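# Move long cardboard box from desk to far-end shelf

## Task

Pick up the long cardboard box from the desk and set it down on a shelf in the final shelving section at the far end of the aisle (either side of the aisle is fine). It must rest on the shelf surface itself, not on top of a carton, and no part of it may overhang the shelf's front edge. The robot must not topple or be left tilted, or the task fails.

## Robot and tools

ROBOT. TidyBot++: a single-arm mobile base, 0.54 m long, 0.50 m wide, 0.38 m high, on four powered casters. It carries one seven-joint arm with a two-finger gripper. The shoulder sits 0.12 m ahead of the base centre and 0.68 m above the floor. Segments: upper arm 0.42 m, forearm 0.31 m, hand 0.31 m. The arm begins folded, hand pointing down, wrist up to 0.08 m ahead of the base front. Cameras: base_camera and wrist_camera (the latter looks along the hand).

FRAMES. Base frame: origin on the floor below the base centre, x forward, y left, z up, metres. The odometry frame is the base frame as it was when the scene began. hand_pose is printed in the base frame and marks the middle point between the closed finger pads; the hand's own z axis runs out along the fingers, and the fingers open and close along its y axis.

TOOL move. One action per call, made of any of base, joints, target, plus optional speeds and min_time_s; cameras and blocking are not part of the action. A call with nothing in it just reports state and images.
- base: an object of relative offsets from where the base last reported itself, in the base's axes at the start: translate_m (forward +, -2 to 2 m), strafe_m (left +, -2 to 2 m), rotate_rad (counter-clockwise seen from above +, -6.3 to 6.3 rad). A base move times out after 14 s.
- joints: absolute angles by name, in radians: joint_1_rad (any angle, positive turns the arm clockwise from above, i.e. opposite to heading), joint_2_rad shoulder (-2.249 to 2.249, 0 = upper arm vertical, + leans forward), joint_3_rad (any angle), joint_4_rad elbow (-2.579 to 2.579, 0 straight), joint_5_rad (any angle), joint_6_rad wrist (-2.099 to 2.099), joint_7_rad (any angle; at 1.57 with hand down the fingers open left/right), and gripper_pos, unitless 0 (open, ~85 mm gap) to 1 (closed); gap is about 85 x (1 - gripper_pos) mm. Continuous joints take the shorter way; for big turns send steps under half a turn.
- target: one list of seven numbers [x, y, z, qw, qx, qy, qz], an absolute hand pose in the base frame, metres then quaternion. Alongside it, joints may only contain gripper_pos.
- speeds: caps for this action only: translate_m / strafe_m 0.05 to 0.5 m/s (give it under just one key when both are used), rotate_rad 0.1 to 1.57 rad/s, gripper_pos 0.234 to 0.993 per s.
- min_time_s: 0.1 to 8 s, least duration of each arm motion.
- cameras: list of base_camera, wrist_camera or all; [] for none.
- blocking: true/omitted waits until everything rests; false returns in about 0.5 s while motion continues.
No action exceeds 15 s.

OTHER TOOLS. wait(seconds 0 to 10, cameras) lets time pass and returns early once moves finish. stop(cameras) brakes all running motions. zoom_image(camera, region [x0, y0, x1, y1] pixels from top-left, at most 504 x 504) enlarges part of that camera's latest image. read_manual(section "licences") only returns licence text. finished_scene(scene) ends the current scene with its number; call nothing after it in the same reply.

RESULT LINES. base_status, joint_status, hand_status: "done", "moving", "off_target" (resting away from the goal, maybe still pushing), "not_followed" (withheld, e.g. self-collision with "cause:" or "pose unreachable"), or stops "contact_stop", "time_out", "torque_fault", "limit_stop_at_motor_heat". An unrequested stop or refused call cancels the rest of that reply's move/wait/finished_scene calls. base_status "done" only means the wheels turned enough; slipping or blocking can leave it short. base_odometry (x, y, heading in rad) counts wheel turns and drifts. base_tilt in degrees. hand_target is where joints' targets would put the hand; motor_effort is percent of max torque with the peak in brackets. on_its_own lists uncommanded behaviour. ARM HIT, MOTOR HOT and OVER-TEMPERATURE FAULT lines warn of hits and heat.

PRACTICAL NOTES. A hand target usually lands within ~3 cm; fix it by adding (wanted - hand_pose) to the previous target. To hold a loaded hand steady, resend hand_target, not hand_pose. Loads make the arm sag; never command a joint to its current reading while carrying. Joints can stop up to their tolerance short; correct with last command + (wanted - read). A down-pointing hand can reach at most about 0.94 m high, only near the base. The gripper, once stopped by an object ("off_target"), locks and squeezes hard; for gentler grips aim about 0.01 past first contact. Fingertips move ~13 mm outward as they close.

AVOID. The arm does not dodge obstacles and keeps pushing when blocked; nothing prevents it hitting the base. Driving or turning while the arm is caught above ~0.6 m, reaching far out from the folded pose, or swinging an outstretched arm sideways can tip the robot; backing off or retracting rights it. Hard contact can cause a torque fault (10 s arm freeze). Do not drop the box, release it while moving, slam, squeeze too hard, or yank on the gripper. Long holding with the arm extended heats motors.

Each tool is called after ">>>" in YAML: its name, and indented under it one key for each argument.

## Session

>>> move:
  joints: {"joint_6_rad": 0.5}
  min_time_s: 1
  cameras: ["all"]

Scene clock: 2.00 s.
move: done
base_odometry: x=+0.000 y=+0.000 heading=+0.000
base_tilt: forward=-0.4 right=-0.1
base_status: not commanded
joint_positions: joint_1_rad=-0.018 joint_2_rad=-0.397 joint_3_rad=+3.148 joint_4_rad=-2.511 joint_5_rad=+0.020 joint_6_rad=+0.448 joint_7_rad=+1.620 gripper_pos=+0.000
joint_status: all done
motor_effort: joint_1_rad=+0(1) joint_2_rad=-4(5) joint_3_rad=+0(1) joint_4_rad=+17(17) joint_5_rad=+0(1) joint_6_rad=+9(10) joint_7_rad=+0(1)
hand_pose: x=+0.5352 y=+0.0087 z=+0.8777 quat_wxyz=(+0.015, +0.739, +0.032, +0.673)
hand_target: x=+0.5361 y=+0.0090 z=+0.8932 quat_wxyz=(+0.015, +0.722, +0.031, +0.691)
hand_status: not commanded
pictures: base_camera, wrist_camera
Images, in order (width x height): base_camera 644x364, wrist_camera 644x476.

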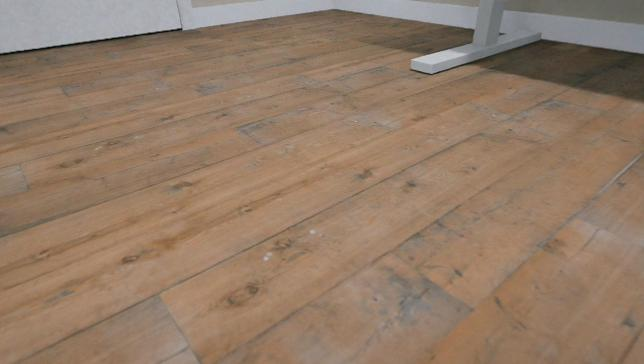

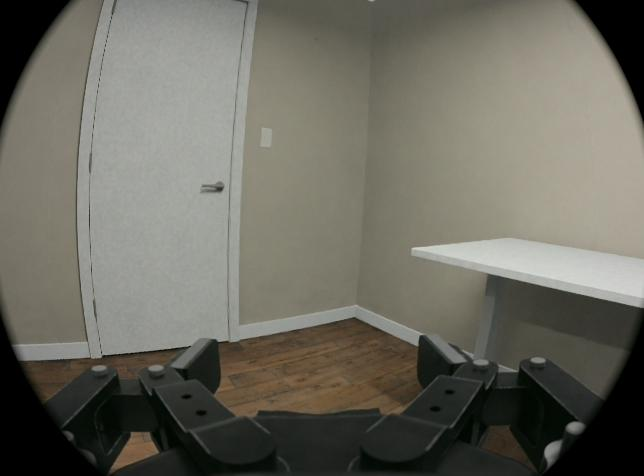

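>>> move:
  base: {"rotate_rad": -0.7}
  cameras: ["all"]

Scene clock: 6.37 s.
move: done
base_odometry: x=+0.000 y=+0.000 heading=-0.699
base_tilt: forward=-0.4 right=-0.1
base_status: done
joint_positions: joint_1_rad=-0.018 joint_2_rad=-0.397 joint_3_rad=+3.148 joint_4_rad=-2.511 joint_5_rad=+0.020 joint_6_rad=+0.449 joint_7_rad=+1.620 gripper_pos=+0.000
joint_status: not commanded
motor_effort: joint_1_rad=+1(2) joint_2_rad=-5(5) joint_3_rad=+0(1) joint_4_rad=+17(17) joint_5_rad=+0(1) joint_6_rad=+10(10) joint_7_rad=+1(1)
hand_pose: x=+0.5352 y=+0.0086 z=+0.8778 quat_wxyz=(+0.015, +0.739, +0.032, +0.673)
hand_target: x=+0.5361 y=+0.0090 z=+0.8932 quat_wxyz=(+0.015, +0.722, +0.031, +0.691)
hand_status: not commanded
pictures: base_camera, wrist_camera
Images, in order (width x height): base_camera 644x364, wrist_camera 644x476.

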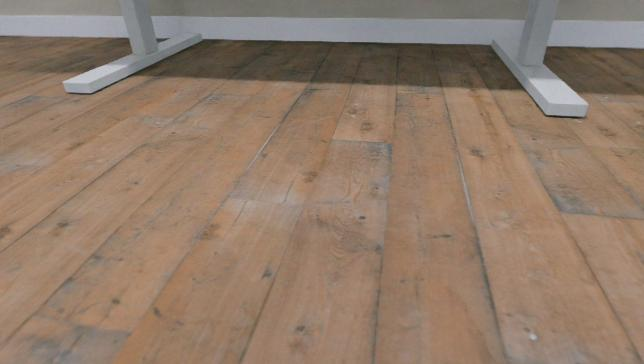

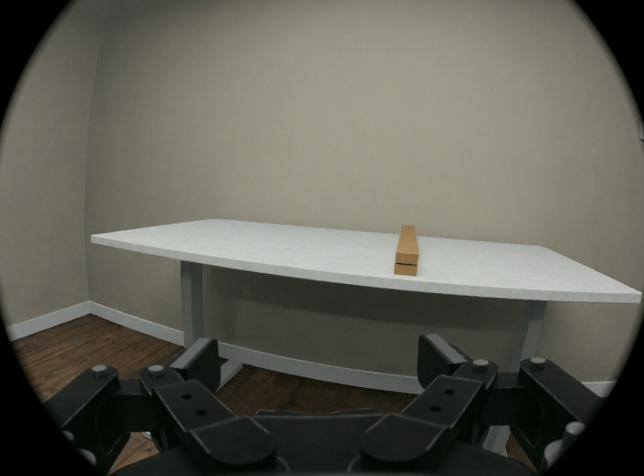

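>>> zoom_image:
  camera: "wrist_camera"
  region: [340, 200, 480, 300]

Scaled by 3.600.

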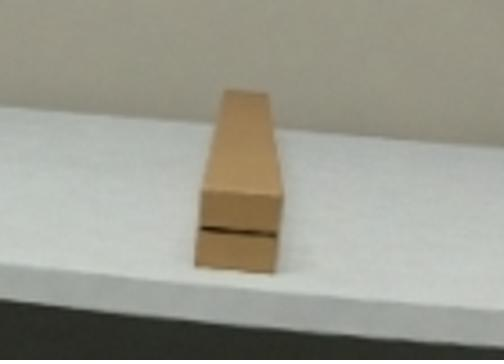

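>>> move:
  base: {"rotate_rad": -0.19}

>>> move:
  base: {"translate_m": 0.42, "strafe_m": 0.079}
  joints: {"joint_1_rad": 0.0, "joint_2_rad": 0.145, "joint_3_rad": 3.1416, "joint_4_rad": -0.987, "joint_5_rad": 0.0, "joint_6_rad": -2.05, "joint_7_rad": 1.53}
  min_time_s: 3
  cameras: ["wrist_camera"]

Scene clock: 27.10 s.
move: done
base_odometry: x=+0.000 y=+0.000 heading=-0.889
base_tilt: forward=-0.4 right=-0.1
base_status: done
joint_positions: joint_1_rad=-0.018 joint_2_rad=-0.397 joint_3_rad=+3.148 joint_4_rad=-2.511 joint_5_rad=+0.020 joint_6_rad=+0.449 joint_7_rad=+1.620 gripper_pos=+0.000
joint_status: not commanded
motor_effort: joint_1_rad=+0(1) joint_2_rad=-5(6) joint_3_rad=+0(1) joint_4_rad=+17(17) joint_5_rad=+0(1) joint_6_rad=+9(10) joint_7_rad=+1(1)
hand_pose: x=+0.5352 y=+0.0085 z=+0.8778 quat_wxyz=(+0.015, +0.739, +0.032, +0.673)
hand_target: x=+0.5361 y=+0.0090 z=+0.8932 quat_wxyz=(+0.015, +0.722, +0.031, +0.691)
hand_status: not commanded
pictures: none

Scene clock: 30.77 s.
move: done
base_odometry: x=+0.326 y=-0.276 heading=-0.889
base_tilt: forward=-0.4 right=-0.1
base_status: done
joint_positions: joint_1_rad=-0.018 joint_2_rad=+0.120 joint_3_rad=+3.148 joint_4_rad=-1.015 joint_5_rad=+0.020 joint_6_rad=-1.999 joint_7_rad=+1.572 gripper_pos=+0.000
joint_status: all done
motor_effort: joint_1_rad=+1(2) joint_2_rad=-18(18) joint_3_rad=-1(1) joint_4_rad=+13(19) joint_5_rad=+0(1) joint_6_rad=+0(11) joint_7_rad=+0(1)
hand_pose: x=+0.4570 y=-0.0003 z=+0.9209 quat_wxyz=(+0.010, +1.000, +0.002, +0.004)
hand_target: x=+0.4518 y=+0.0014 z=+0.9207 quat_wxyz=(+0.000, +1.000, -0.020, -0.020)
hand_status: not commanded
Images, in order (width x height): wrist_camera 644x476.

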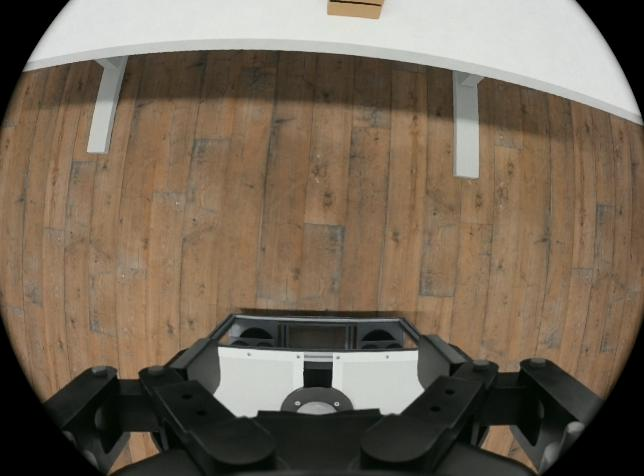

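>>> move:
  base: {"translate_m": 0.41, "strafe_m": -0.03}
  speeds: {"translate_m": 0.3}
  cameras: ["wrist_camera"]

Scene clock: 41.80 s.
move: done
base_odometry: x=+0.562 y=-0.614 heading=-0.889
base_tilt: forward=-0.4 right=-0.1
base_status: done
joint_positions: joint_1_rad=-0.018 joint_2_rad=+0.139 joint_3_rad=+3.148 joint_4_rad=-1.013 joint_5_rad=+0.020 joint_6_rad=-2.007 joint_7_rad=+1.572 gripper_pos=+0.000
joint_status: not commanded
motor_effort: joint_1_rad=+1(1) joint_2_rad=-18(21) joint_3_rad=-1(1) joint_4_rad=+12(14) joint_5_rad=+0(1) joint_6_rad=+0(2) joint_7_rad=+1(2)
hand_pose: x=+0.4591 y=-0.0003 z=+0.9152 quat_wxyz=(+0.010, +1.000, +0.002, -0.009)
hand_target: x=+0.4518 y=+0.0014 z=+0.9207 quat_wxyz=(+0.000, +1.000, -0.020, -0.020)
hand_status: not commanded
Images, in order (width x height): wrist_camera 644x476.

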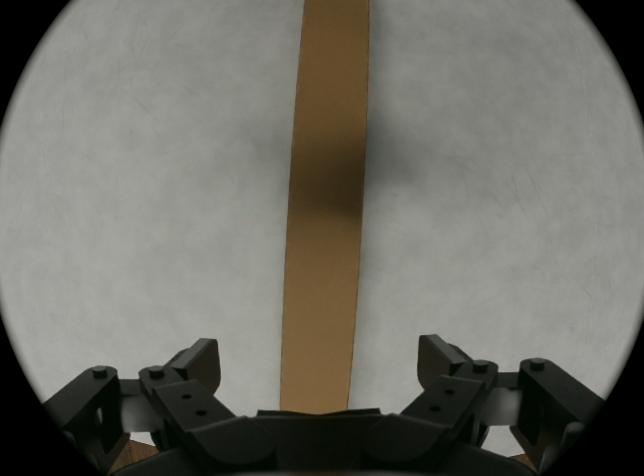

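>>> move:
  base: {"rotate_rad": -0.056}

>>> move:
  base: {"strafe_m": 0.026}
  joints: {"joint_2_rad": 0.686, "joint_4_rad": -0.429, "joint_6_rad": -2.069}
  min_time_s: 2.5
  cameras: ["wrist_camera"]

Scene clock: 47.70 s.
move: done
base_odometry: x=+0.562 y=-0.614 heading=-0.945
base_tilt: forward=-0.4 right=-0.1
base_status: done
joint_positions: joint_1_rad=-0.007 joint_2_rad=+0.139 joint_3_rad=+3.147 joint_4_rad=-1.013 joint_5_rad=+0.018 joint_6_rad=-2.007 joint_7_rad=+1.571 gripper_pos=+0.000
joint_status: not commanded
motor_effort: joint_1_rad=+1(3) joint_2_rad=-18(19) joint_3_rad=+0(2) joint_4_rad=+13(13) joint_5_rad=+0(1) joint_6_rad=+0(1) joint_7_rad=+0(1)
hand_pose: x=+0.4590 y=-0.0030 z=+0.9152 quat_wxyz=(+0.008, +1.000, -0.003, -0.009)
hand_target: x=+0.4518 y=+0.0014 z=+0.9207 quat_wxyz=(+0.000, +1.000, -0.020, -0.020)
hand_status: not commanded
pictures: none

Scene clock: 50.77 s.
move: done
base_odometry: x=+0.583 y=-0.599 heading=-0.945
base_tilt: forward=-0.3 right=-0.1
base_status: done
joint_positions: joint_1_rad=-0.006 joint_2_rad=+0.669 joint_3_rad=+3.144 joint_4_rad=-0.456 joint_5_rad=+0.016 joint_6_rad=-2.020 joint_7_rad=+1.571 gripper_pos=+0.000
joint_status: all done
motor_effort: joint_1_rad=+0(2) joint_2_rad=-34(36) joint_3_rad=-1(2) joint_4_rad=+12(14) joint_5_rad=+0(1) joint_6_rad=+0(2) joint_7_rad=+1(1)
hand_pose: x=+0.6627 y=-0.0009 z=+0.8365 quat_wxyz=(+0.008, +1.000, -0.001, -0.001)
hand_target: x=+0.6546 y=+0.0014 z=+0.8347 quat_wxyz=(+0.000, +1.000, -0.020, -0.021)
hand_status: not commanded
Images, in order (width x height): wrist_camera 644x476.

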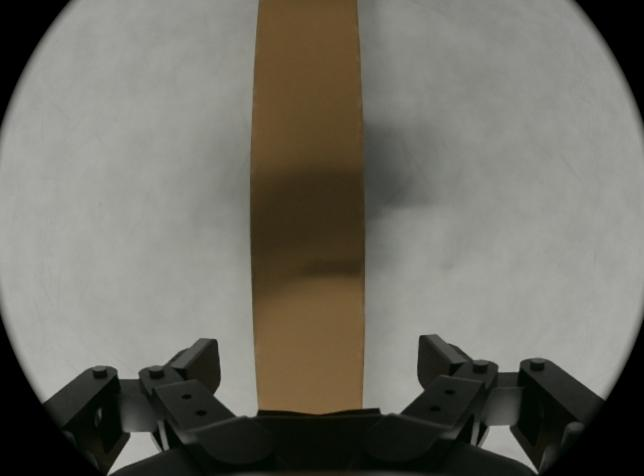

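>>> move:
  base: {"strafe_m": 0.005}
  joints: {"joint_4_rad": -0.609, "joint_6_rad": -1.846}
  min_time_s: 1.5

>>> move:
  joints: {"gripper_pos": 0.42}
  speeds: {"gripper_pos": 0.4}
  cameras: ["wrist_camera"]

Scene clock: 59.50 s.
move: done
base_odometry: x=+0.587 y=-0.596 heading=-0.945
base_tilt: forward=-0.4 right=-0.1
base_status: done
joint_positions: joint_1_rad=-0.004 joint_2_rad=+0.669 joint_3_rad=+3.144 joint_4_rad=-0.583 joint_5_rad=+0.016 joint_6_rad=-1.896 joint_7_rad=+1.571 gripper_pos=+0.000
joint_status: all done
motor_effort: joint_1_rad=+0(5) joint_2_rad=-35(37) joint_3_rad=-1(2) joint_4_rad=+13(15) joint_5_rad=+0(1) joint_6_rad=+0(2) joint_7_rad=+1(1)
hand_pose: x=+0.6765 y=-0.0018 z=+0.7991 quat_wxyz=(+0.008, +1.000, -0.001, -0.003)
hand_target: x=+0.6882 y=+0.0014 z=+0.7817 quat_wxyz=(+0.000, +1.000, -0.020, +0.000)
hand_status: not commanded
pictures: none

Scene clock: 61.17 s.
move: done
base_odometry: x=+0.587 y=-0.596 heading=-0.945
base_tilt: forward=-0.4 right=-0.1
base_status: not commanded
joint_positions: joint_1_rad=-0.004 joint_2_rad=+0.669 joint_3_rad=+3.144 joint_4_rad=-0.583 joint_5_rad=+0.016 joint_6_rad=-1.895 joint_7_rad=+1.571 gripper_pos=+0.419
joint_status: all done
motor_effort: joint_1_rad=+0(1) joint_2_rad=-35(35) joint_3_rad=-1(1) joint_4_rad=+13(14) joint_5_rad=+0(1) joint_6_rad=+0(1) joint_7_rad=+1(1)
hand_pose: x=+0.6766 y=-0.0018 z=+0.7991 quat_wxyz=(+0.008, +1.000, -0.001, -0.003)
hand_target: x=+0.6882 y=+0.0014 z=+0.7817 quat_wxyz=(+0.000, +1.000, -0.020, +0.000)
hand_status: not commanded
Images, in order (width x height): wrist_camera 644x476.

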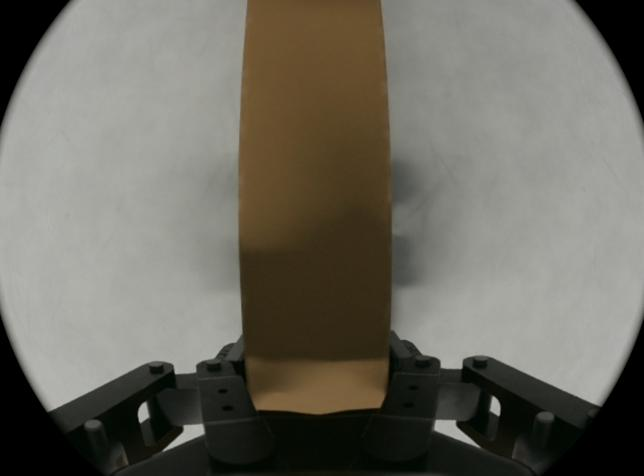

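Now squeeze and lift.

>>> move:
  joints: {"gripper_pos": 0.475}
  speeds: {"gripper_pos": 0.234}

>>> move:
  joints: {"joint_2_rad": 0.51}
  min_time_s: 2
  cameras: ["wrist_camera"]

Scene clock: 64.33 s.
move: done
base_odometry: x=+0.587 y=-0.596 heading=-0.945
base_tilt: forward=-0.3 right=-0.1
base_status: not commanded
joint_positions: joint_1_rad=-0.004 joint_2_rad=+0.669 joint_3_rad=+3.144 joint_4_rad=-0.583 joint_5_rad=+0.016 joint_6_rad=-1.895 joint_7_rad=+1.571 gripper_pos=+0.472
joint_status: all done
motor_effort: joint_1_rad=+1(1) joint_2_rad=-27(35) joint_3_rad=-1(1) joint_4_rad=+8(14) joint_5_rad=+0(1) joint_6_rad=+0(1) joint_7_rad=+0(1)
hand_pose: x=+0.6767 y=-0.0018 z=+0.7991 quat_wxyz=(+0.008, +1.000, -0.001, -0.003)
hand_target: x=+0.6882 y=+0.0014 z=+0.7817 quat_wxyz=(+0.000, +1.000, -0.020, +0.000)
hand_status: not commanded
pictures: none

Scene clock: 66.67 s.
move: done
base_odometry: x=+0.587 y=-0.596 heading=-0.945
base_tilt: forward=-0.3 right=-0.1
base_status: not commanded
joint_positions: joint_1_rad=-0.004 joint_2_rad=+0.572 joint_3_rad=+3.144 joint_4_rad=-0.587 joint_5_rad=+0.016 joint_6_rad=-1.894 joint_7_rad=+1.571 gripper_pos=+0.472
joint_status: all done
motor_effort: joint_1_rad=+1(1) joint_2_rad=-32(36) joint_3_rad=-1(1) joint_4_rad=+14(14) joint_5_rad=+0(1) joint_6_rad=+1(1) joint_7_rad=+1(1)
hand_pose: x=+0.6624 y=-0.0018 z=+0.8515 quat_wxyz=(+0.008, +0.999, -0.001, +0.045)
hand_target: x=+0.6619 y=+0.0014 z=+0.8798 quat_wxyz=(-0.002, +0.996, -0.020, +0.088)
hand_status: not commanded
Images, in order (width x height): wrist_camera 644x476.

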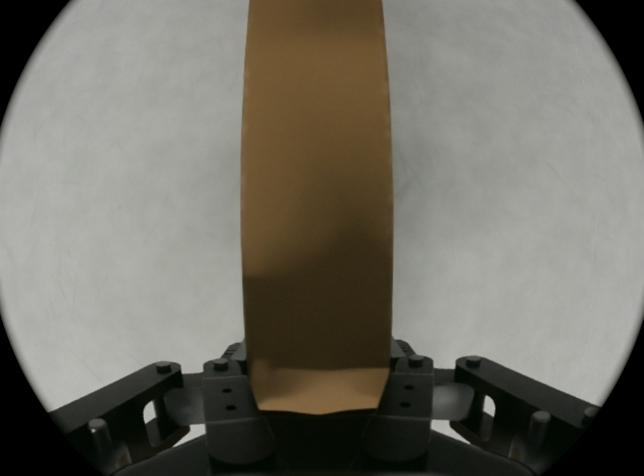

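>>> move:
  base: {"translate_m": -0.8}
  speeds: {"translate_m": 0.4}

>>> move:
  base: {"rotate_rad": -3.03}
  speeds: {"rotate_rad": 0.9}
  joints: {"joint_2_rad": -0.38, "joint_4_rad": -2.5, "joint_6_rad": 0.45}
  min_time_s: 4
  cameras: ["all"]

Scene clock: 91.30 s.
move: done
base_odometry: x=+0.118 y=+0.053 heading=-0.945
base_tilt: forward=-0.4 right=-0.1
base_status: done
joint_positions: joint_1_rad=-0.004 joint_2_rad=+0.559 joint_3_rad=+3.144 joint_4_rad=-0.587 joint_5_rad=+0.016 joint_6_rad=-1.890 joint_7_rad=+1.571 gripper_pos=+0.472
joint_status: not commanded
motor_effort: joint_1_rad=+0(2) joint_2_rad=-32(36) joint_3_rad=-1(1) joint_4_rad=+14(15) joint_5_rad=+0(1) joint_6_rad=+1(2) joint_7_rad=+0(1)
hand_pose: x=+0.6616 y=-0.0021 z=+0.8584 quat_wxyz=(+0.008, +0.999, -0.002, +0.053)
hand_target: x=+0.6619 y=+0.0014 z=+0.8798 quat_wxyz=(-0.002, +0.996, -0.020, +0.088)
hand_status: not commanded
pictures: none

Scene clock: 95.93 s.
move: done
base_odometry: x=+0.118 y=+0.053 heading=+2.309
base_tilt: forward=-0.4 right=-0.1
base_status: done
joint_positions: joint_1_rad=-0.004 joint_2_rad=-0.349 joint_3_rad=+3.144 joint_4_rad=-2.475 joint_5_rad=+0.016 joint_6_rad=+0.391 joint_7_rad=+1.571 gripper_pos=+0.472
joint_status: all done
motor_effort: joint_1_rad=+0(5) joint_2_rad=-7(35) joint_3_rad=+0(2) joint_4_rad=+17(19) joint_5_rad=+0(2) joint_6_rad=+10(10) joint_7_rad=+0(2)
hand_pose: x=+0.5495 y=+0.0039 z=+0.8605 quat_wxyz=(+0.002, +0.763, +0.008, +0.647)
hand_target: x=+0.5408 y=+0.0014 z=+0.8776 quat_wxyz=(-0.014, +0.741, -0.015, +0.671)
hand_status: not commanded
pictures: base_camera, wrist_camera
Images, in order (width x height): base_camera 644x364, wrist_camera 644x476.

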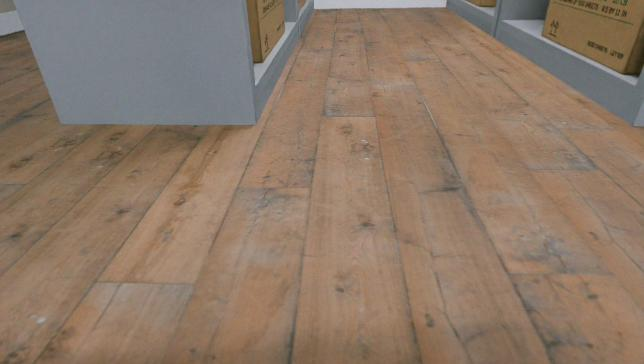

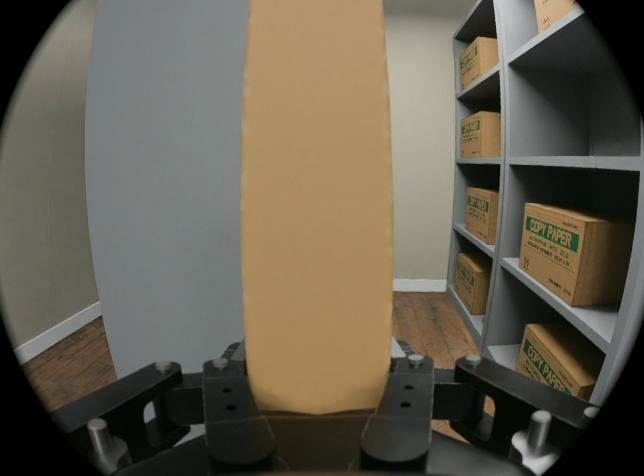

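>>> move:
  base: {"rotate_rad": -0.07}

>>> move:
  base: {"strafe_m": -0.25}
  speeds: {"strafe_m": 0.3}
  cameras: ["all"]

Scene clock: 108.33 s.
move: done
base_odometry: x=+0.118 y=+0.053 heading=+2.240
base_tilt: forward=-0.4 right=-0.1
base_status: done
joint_positions: joint_1_rad=-0.003 joint_2_rad=-0.349 joint_3_rad=+3.144 joint_4_rad=-2.475 joint_5_rad=+0.016 joint_6_rad=+0.392 joint_7_rad=+1.571 gripper_pos=+0.472
joint_status: not commanded
motor_effort: joint_1_rad=+0(1) joint_2_rad=-7(7) joint_3_rad=+0(1) joint_4_rad=+17(17) joint_5_rad=+0(1) joint_6_rad=+10(10) joint_7_rad=+0(1)
hand_pose: x=+0.5496 y=+0.0035 z=+0.8609 quat_wxyz=(+0.002, +0.762, +0.008, +0.647)
hand_target: x=+0.5408 y=+0.0014 z=+0.8776 quat_wxyz=(-0.014, +0.741, -0.015, +0.671)
hand_status: not commanded
pictures: none

Scene clock: 110.00 s.
move: done
base_odometry: x=+0.315 y=+0.208 heading=+2.239
base_tilt: forward=-0.4 right=-0.1
base_status: done
joint_positions: joint_1_rad=-0.003 joint_2_rad=-0.349 joint_3_rad=+3.144 joint_4_rad=-2.475 joint_5_rad=+0.016 joint_6_rad=+0.392 joint_7_rad=+1.571 gripper_pos=+0.472
joint_status: not commanded
motor_effort: joint_1_rad=+0(2) joint_2_rad=-6(7) joint_3_rad=+0(2) joint_4_rad=+18(18) joint_5_rad=+0(1) joint_6_rad=+10(10) joint_7_rad=+1(1)
hand_pose: x=+0.5496 y=+0.0037 z=+0.8610 quat_wxyz=(+0.002, +0.762, +0.008, +0.647)
hand_target: x=+0.5408 y=+0.0014 z=+0.8776 quat_wxyz=(-0.014, +0.741, -0.015, +0.671)
hand_status: not commanded
pictures: base_camera, wrist_camera
Images, in order (width x height): base_camera 644x364, wrist_camera 644x476.

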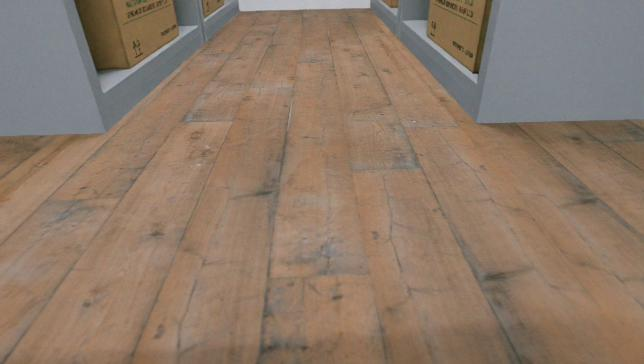

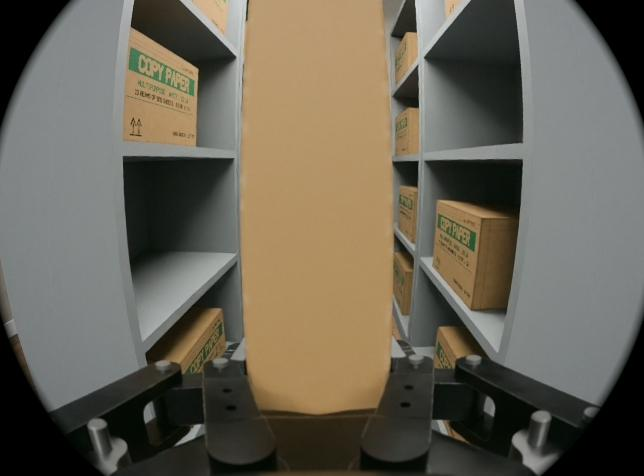

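>>> move:
  base: {"rotate_rad": -0.027}

>>> move:
  base: {"translate_m": 1.2, "strafe_m": 0.02}
  speeds: {"translate_m": 0.4}
  cameras: ["all"]

Scene clock: 116.47 s.
move: done
base_odometry: x=+0.315 y=+0.208 heading=+2.212
base_tilt: forward=-0.4 right=-0.1
base_status: done
joint_positions: joint_1_rad=-0.003 joint_2_rad=-0.349 joint_3_rad=+3.144 joint_4_rad=-2.475 joint_5_rad=+0.016 joint_6_rad=+0.392 joint_7_rad=+1.571 gripper_pos=+0.472
joint_status: not commanded
motor_effort: joint_1_rad=+1(2) joint_2_rad=-6(7) joint_3_rad=+0(1) joint_4_rad=+17(18) joint_5_rad=+0(1) joint_6_rad=+10(10) joint_7_rad=+1(1)
hand_pose: x=+0.5496 y=+0.0035 z=+0.8610 quat_wxyz=(+0.002, +0.762, +0.008, +0.647)
hand_target: x=+0.5408 y=+0.0014 z=+0.8776 quat_wxyz=(-0.014, +0.741, -0.015, +0.671)
hand_status: not commanded
pictures: none

Scene clock: 120.47 s.
move: done
base_odometry: x=-0.419 y=+1.158 heading=+2.212
base_tilt: forward=-0.4 right=-0.1
base_status: done
joint_positions: joint_1_rad=-0.003 joint_2_rad=-0.360 joint_3_rad=+3.144 joint_4_rad=-2.477 joint_5_rad=+0.016 joint_6_rad=+0.395 joint_7_rad=+1.571 gripper_pos=+0.472
joint_status: not commanded
motor_effort: joint_1_rad=+1(1) joint_2_rad=-6(9) joint_3_rad=+0(1) joint_4_rad=+17(18) joint_5_rad=+0(1) joint_6_rad=+10(11) joint_7_rad=+1(1)
hand_pose: x=+0.5471 y=+0.0035 z=+0.8652 quat_wxyz=(+0.002, +0.759, +0.008, +0.651)
hand_target: x=+0.5408 y=+0.0014 z=+0.8776 quat_wxyz=(-0.014, +0.741, -0.015, +0.671)
hand_status: not commanded
pictures: base_camera, wrist_camera
Images, in order (width x height): base_camera 644x364, wrist_camera 644x476.

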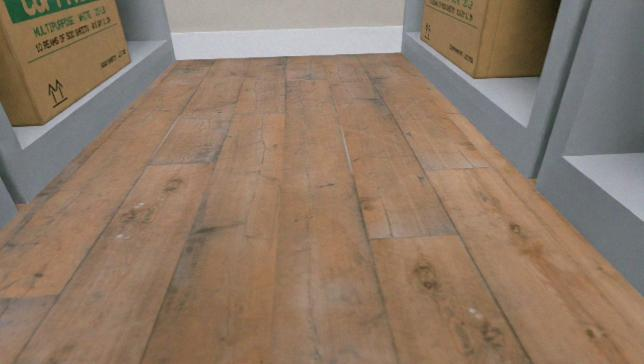

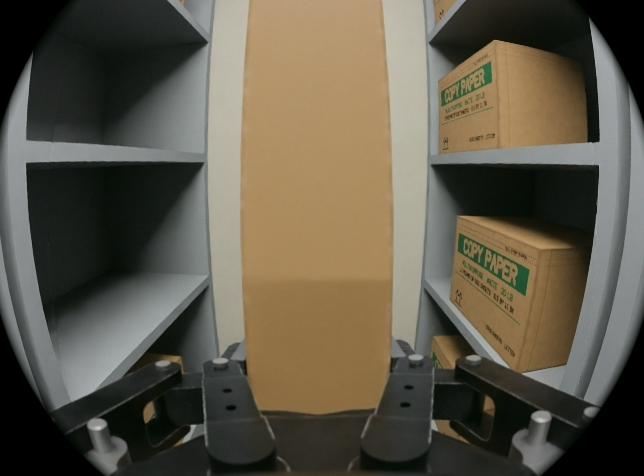

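>>> move:
  base: {"translate_m": 0.65}
  speeds: {"translate_m": 0.35}
  joints: {"joint_2_rad": 0.495, "joint_4_rad": -1.602, "joint_6_rad": -1.092}
  min_time_s: 3
  cameras: ["all"]

Scene clock: 140.93 s.
move: done
base_odometry: x=-0.808 y=+1.679 heading=+2.212
base_tilt: forward=-0.3 right=-0.1
base_status: done
joint_positions: joint_1_rad=-0.003 joint_2_rad=+0.479 joint_3_rad=+3.144 joint_4_rad=-1.631 joint_5_rad=+0.016 joint_6_rad=-1.040 joint_7_rad=+1.571 gripper_pos=+0.472
joint_status: all done
motor_effort: joint_1_rad=+1(1) joint_2_rad=-28(30) joint_3_rad=-1(1) joint_4_rad=+12(18) joint_5_rad=+0(1) joint_6_rad=+0(10) joint_7_rad=+1(1)
hand_pose: x=+0.5802 y=-0.0026 z=+0.5827 quat_wxyz=(+0.008, +1.000, +0.005, -0.004)
hand_target: x=+0.5759 y=+0.0014 z=+0.5832 quat_wxyz=(+0.000, +1.000, -0.020, -0.024)
hand_status: not commanded
pictures: base_camera, wrist_camera
Images, in order (width x height): base_camera 644x364, wrist_camera 644x476.

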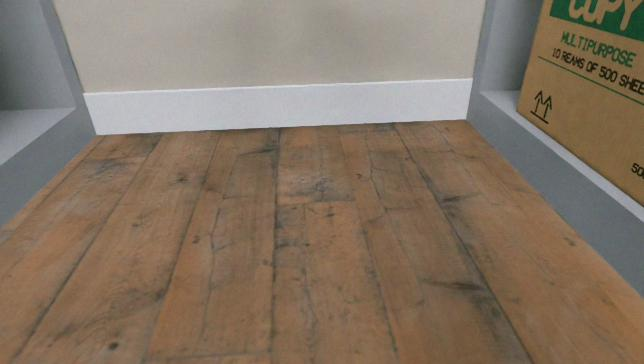

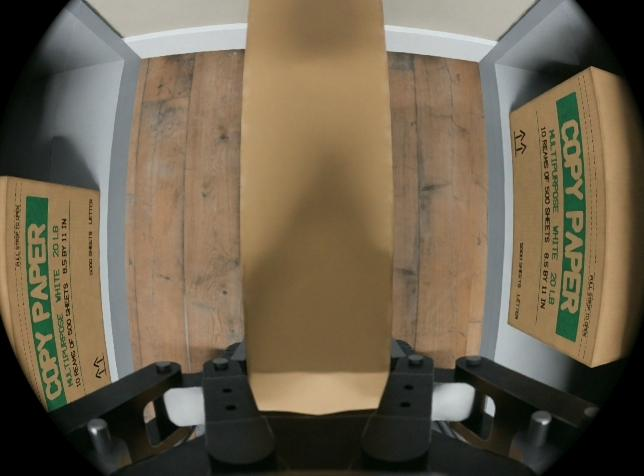

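>>> move:
  joints: {"joint_1_rad": -0.795, "joint_7_rad": 0.743}
  min_time_s: 2.8
  cameras: ["wrist_camera"]

Scene clock: 150.10 s.
move: done
base_odometry: x=-0.808 y=+1.679 heading=+2.212
base_tilt: forward=-0.4 right=-0.1
base_status: not commanded
joint_positions: joint_1_rad=-0.784 joint_2_rad=+0.479 joint_3_rad=+3.144 joint_4_rad=-1.631 joint_5_rad=+0.016 joint_6_rad=-1.042 joint_7_rad=+0.786 gripper_pos=+0.472
joint_status: all done
motor_effort: joint_1_rad=+1(2) joint_2_rad=-29(29) joint_3_rad=-1(2) joint_4_rad=+12(13) joint_5_rad=+0(1) joint_6_rad=+0(1) joint_7_rad=+0(2)
hand_pose: x=+0.4479 y=+0.3223 z=+0.5827 quat_wxyz=(+0.009, +1.000, +0.003, +0.002)
hand_target: x=+0.4380 y=+0.3271 z=+0.5832 quat_wxyz=(+0.017, +1.000, -0.016, -0.016)
hand_status: not commanded
Images, in order (width x height): wrist_camera 644x476.

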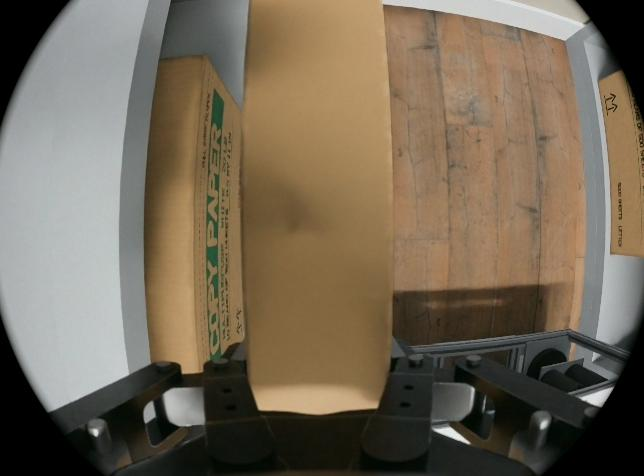

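>>> move:
  base: {"strafe_m": 0.045}
  speeds: {"strafe_m": 0.1}
  joints: {"joint_2_rad": 1.081, "joint_4_rad": -0.461, "joint_6_rad": -1.643}
  min_time_s: 3.5
  cameras: ["wrist_camera"]

Scene clock: 157.10 s.
move: done
base_odometry: x=-0.844 y=+1.652 heading=+2.211
base_tilt: forward=-0.4 right=-0.1
base_status: done
joint_positions: joint_1_rad=-0.787 joint_2_rad=+1.057 joint_3_rad=+3.144 joint_4_rad=-0.492 joint_5_rad=+0.001 joint_6_rad=-1.591 joint_7_rad=+0.744 gripper_pos=+0.472
joint_status: all done
motor_effort: joint_1_rad=+1(3) joint_2_rad=-44(46) joint_3_rad=-1(3) joint_4_rad=+14(19) joint_5_rad=+0(7) joint_6_rad=+0(6) joint_7_rad=+1(9)
hand_pose: x=+0.6000 y=+0.4822 z=+0.5840 quat_wxyz=(+0.001, +1.000, -0.020, +0.002)
hand_target: x=+0.5886 y=+0.4807 z=+0.5778 quat_wxyz=(+0.016, +1.000, -0.016, -0.015)
hand_status: not commanded
Images, in order (width x height): wrist_camera 644x476.

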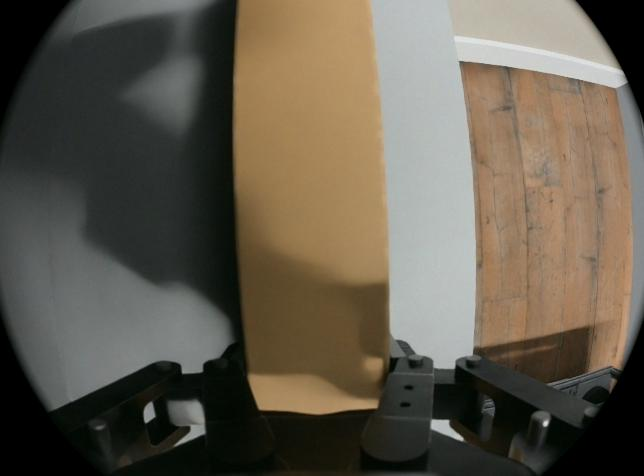

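>>> move:
  joints: {"joint_4_rad": -0.585, "joint_6_rad": -1.49}
  min_time_s: 2
  cameras: ["wrist_camera"]

Scene clock: 165.00 s.
move: done
base_odometry: x=-0.844 y=+1.652 heading=+2.211
base_tilt: forward=-0.3 right=-0.1
base_status: not commanded
joint_positions: joint_1_rad=-0.787 joint_2_rad=+1.057 joint_3_rad=+3.144 joint_4_rad=-0.542 joint_5_rad=+0.001 joint_6_rad=-1.557 joint_7_rad=+0.744 gripper_pos=+0.472
joint_status: all done
motor_effort: joint_1_rad=+0(1) joint_2_rad=-34(45) joint_3_rad=-1(1) joint_4_rad=+11(15) joint_5_rad=+0(1) joint_6_rad=+3(4) joint_7_rad=+0(1)
hand_pose: x=+0.5964 y=+0.4786 z=+0.5682 quat_wxyz=(+0.007, +1.000, -0.020, -0.004)
hand_target: x=+0.5940 y=+0.4862 z=+0.5386 quat_wxyz=(+0.005, +1.000, -0.016, -0.005)
hand_status: not commanded
Images, in order (width x height): wrist_camera 644x476.

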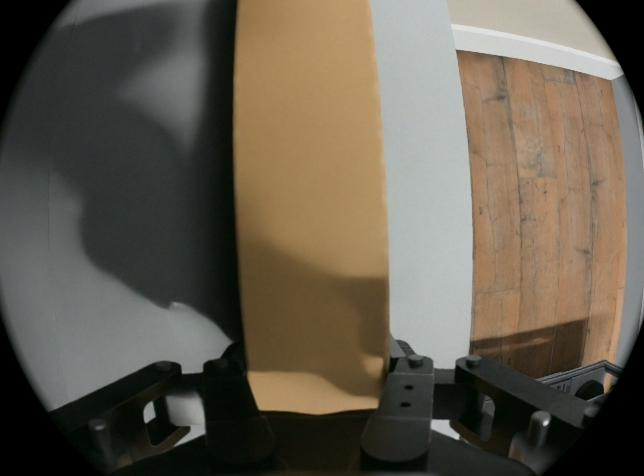

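>>> move:
  joints: {"joint_4_rad": -0.555, "joint_6_rad": -1.52, "gripper_pos": 0.0}
  speeds: {"gripper_pos": 0.35}
  min_time_s: 0.5
  cameras: ["wrist_camera"]

Scene clock: 175.83 s.
move: done
base_odometry: x=-0.844 y=+1.652 heading=+2.211
base_tilt: forward=-0.3 right=-0.2
base_status: not commanded
joint_positions: joint_1_rad=-0.787 joint_2_rad=+1.075 joint_3_rad=+3.144 joint_4_rad=-0.542 joint_5_rad=+0.001 joint_6_rad=-1.555 joint_7_rad=+0.744 gripper_pos=+0.000
joint_status: all done
motor_effort: joint_1_rad=+0(2) joint_2_rad=-44(46) joint_3_rad=-1(2) joint_4_rad=+14(15) joint_5_rad=+0(1) joint_6_rad=+0(3) joint_7_rad=+0(1)
hand_pose: x=+0.5953 y=+0.4775 z=+0.5559 quat_wxyz=(+0.013, +1.000, -0.020, -0.009)
hand_target: x=+0.5946 y=+0.4867 z=+0.5480 quat_wxyz=(+0.005, +1.000, -0.016, -0.005)
hand_status: not commanded
Images, in order (width x height): wrist_camera 644x476.

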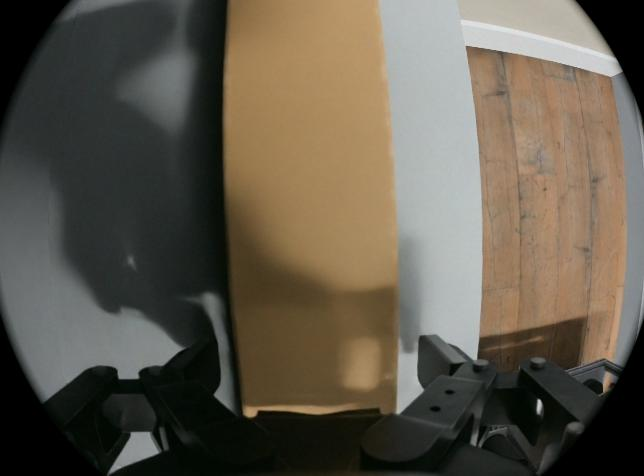

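>>> move:
  joints: {"joint_4_rad": -0.335, "joint_6_rad": -1.75}
  min_time_s: 2.5
  cameras: ["wrist_camera"]

Scene clock: 180.83 s.
move: done
base_odometry: x=-0.844 y=+1.652 heading=+2.211
base_tilt: forward=-0.3 right=-0.1
base_status: not commanded
joint_positions: joint_1_rad=-0.787 joint_2_rad=+1.075 joint_3_rad=+3.144 joint_4_rad=-0.363 joint_5_rad=+0.001 joint_6_rad=-1.700 joint_7_rad=+0.744 gripper_pos=+0.000
joint_status: all done
motor_effort: joint_1_rad=+1(1) joint_2_rad=-44(45) joint_3_rad=-1(1) joint_4_rad=+14(15) joint_5_rad=+0(1) joint_6_rad=+0(2) joint_7_rad=+0(1)
hand_pose: x=+0.6012 y=+0.4836 z=+0.6121 quat_wxyz=(+0.000, +1.000, -0.020, +0.003)
hand_target: x=+0.5902 y=+0.4823 z=+0.6170 quat_wxyz=(+0.009, +1.000, -0.016, -0.008)
hand_status: not commanded
Images, in order (width x height): wrist_camera 644x476.

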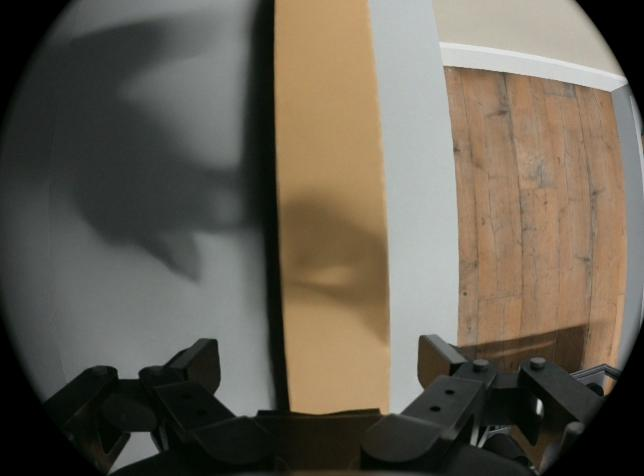

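>>> move:
  joints: {"joint_4_rad": -0.318, "joint_6_rad": -1.767}
  min_time_s: 0.8

>>> move:
  base: {"strafe_m": -0.1}
  speeds: {"strafe_m": 0.1}
  cameras: ["wrist_camera"]

Scene clock: 185.70 s.
move: done
base_odometry: x=-0.844 y=+1.652 heading=+2.211
base_tilt: forward=-0.4 right=-0.1
base_status: not commanded
joint_positions: joint_1_rad=-0.787 joint_2_rad=+1.075 joint_3_rad=+3.144 joint_4_rad=-0.347 joint_5_rad=+0.001 joint_6_rad=-1.717 joint_7_rad=+0.744 gripper_pos=+0.000
joint_status: all done
motor_effort: joint_1_rad=+1(1) joint_2_rad=-44(45) joint_3_rad=-1(1) joint_4_rad=+14(15) joint_5_rad=+0(1) joint_6_rad=+0(2) joint_7_rad=+1(1)
hand_pose: x=+0.6003 y=+0.4827 z=+0.6170 quat_wxyz=(+0.001, +1.000, -0.020, +0.002)
hand_target: x=+0.5896 y=+0.4817 z=+0.6223 quat_wxyz=(+0.009, +1.000, -0.016, -0.008)
hand_status: not commanded
pictures: none

Scene clock: 187.23 s.
move: done
base_odometry: x=-0.764 y=+1.712 heading=+2.211
base_tilt: forward=-0.4 right=-0.1
base_status: done
joint_positions: joint_1_rad=-0.790 joint_2_rad=+1.075 joint_3_rad=+3.144 joint_4_rad=-0.346 joint_5_rad=+0.001 joint_6_rad=-1.722 joint_7_rad=+0.744 gripper_pos=+0.000
joint_status: not commanded
motor_effort: joint_1_rad=+0(3) joint_2_rad=-44(47) joint_3_rad=-1(2) joint_4_rad=+14(15) joint_5_rad=+0(1) joint_6_rad=+0(1) joint_7_rad=+1(1)
hand_pose: x=+0.5978 y=+0.4835 z=+0.6173 quat_wxyz=(+0.002, +1.000, -0.019, +0.001)
hand_target: x=+0.5896 y=+0.4817 z=+0.6223 quat_wxyz=(+0.009, +1.000, -0.016, -0.008)
hand_status: not commanded
Images, in order (width x height): wrist_camera 644x476.

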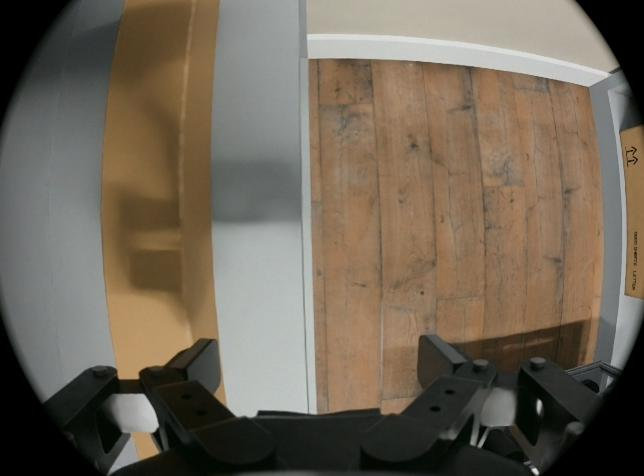

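>>> finished_scene:
  scene: 2

The scene is finished: the task was done.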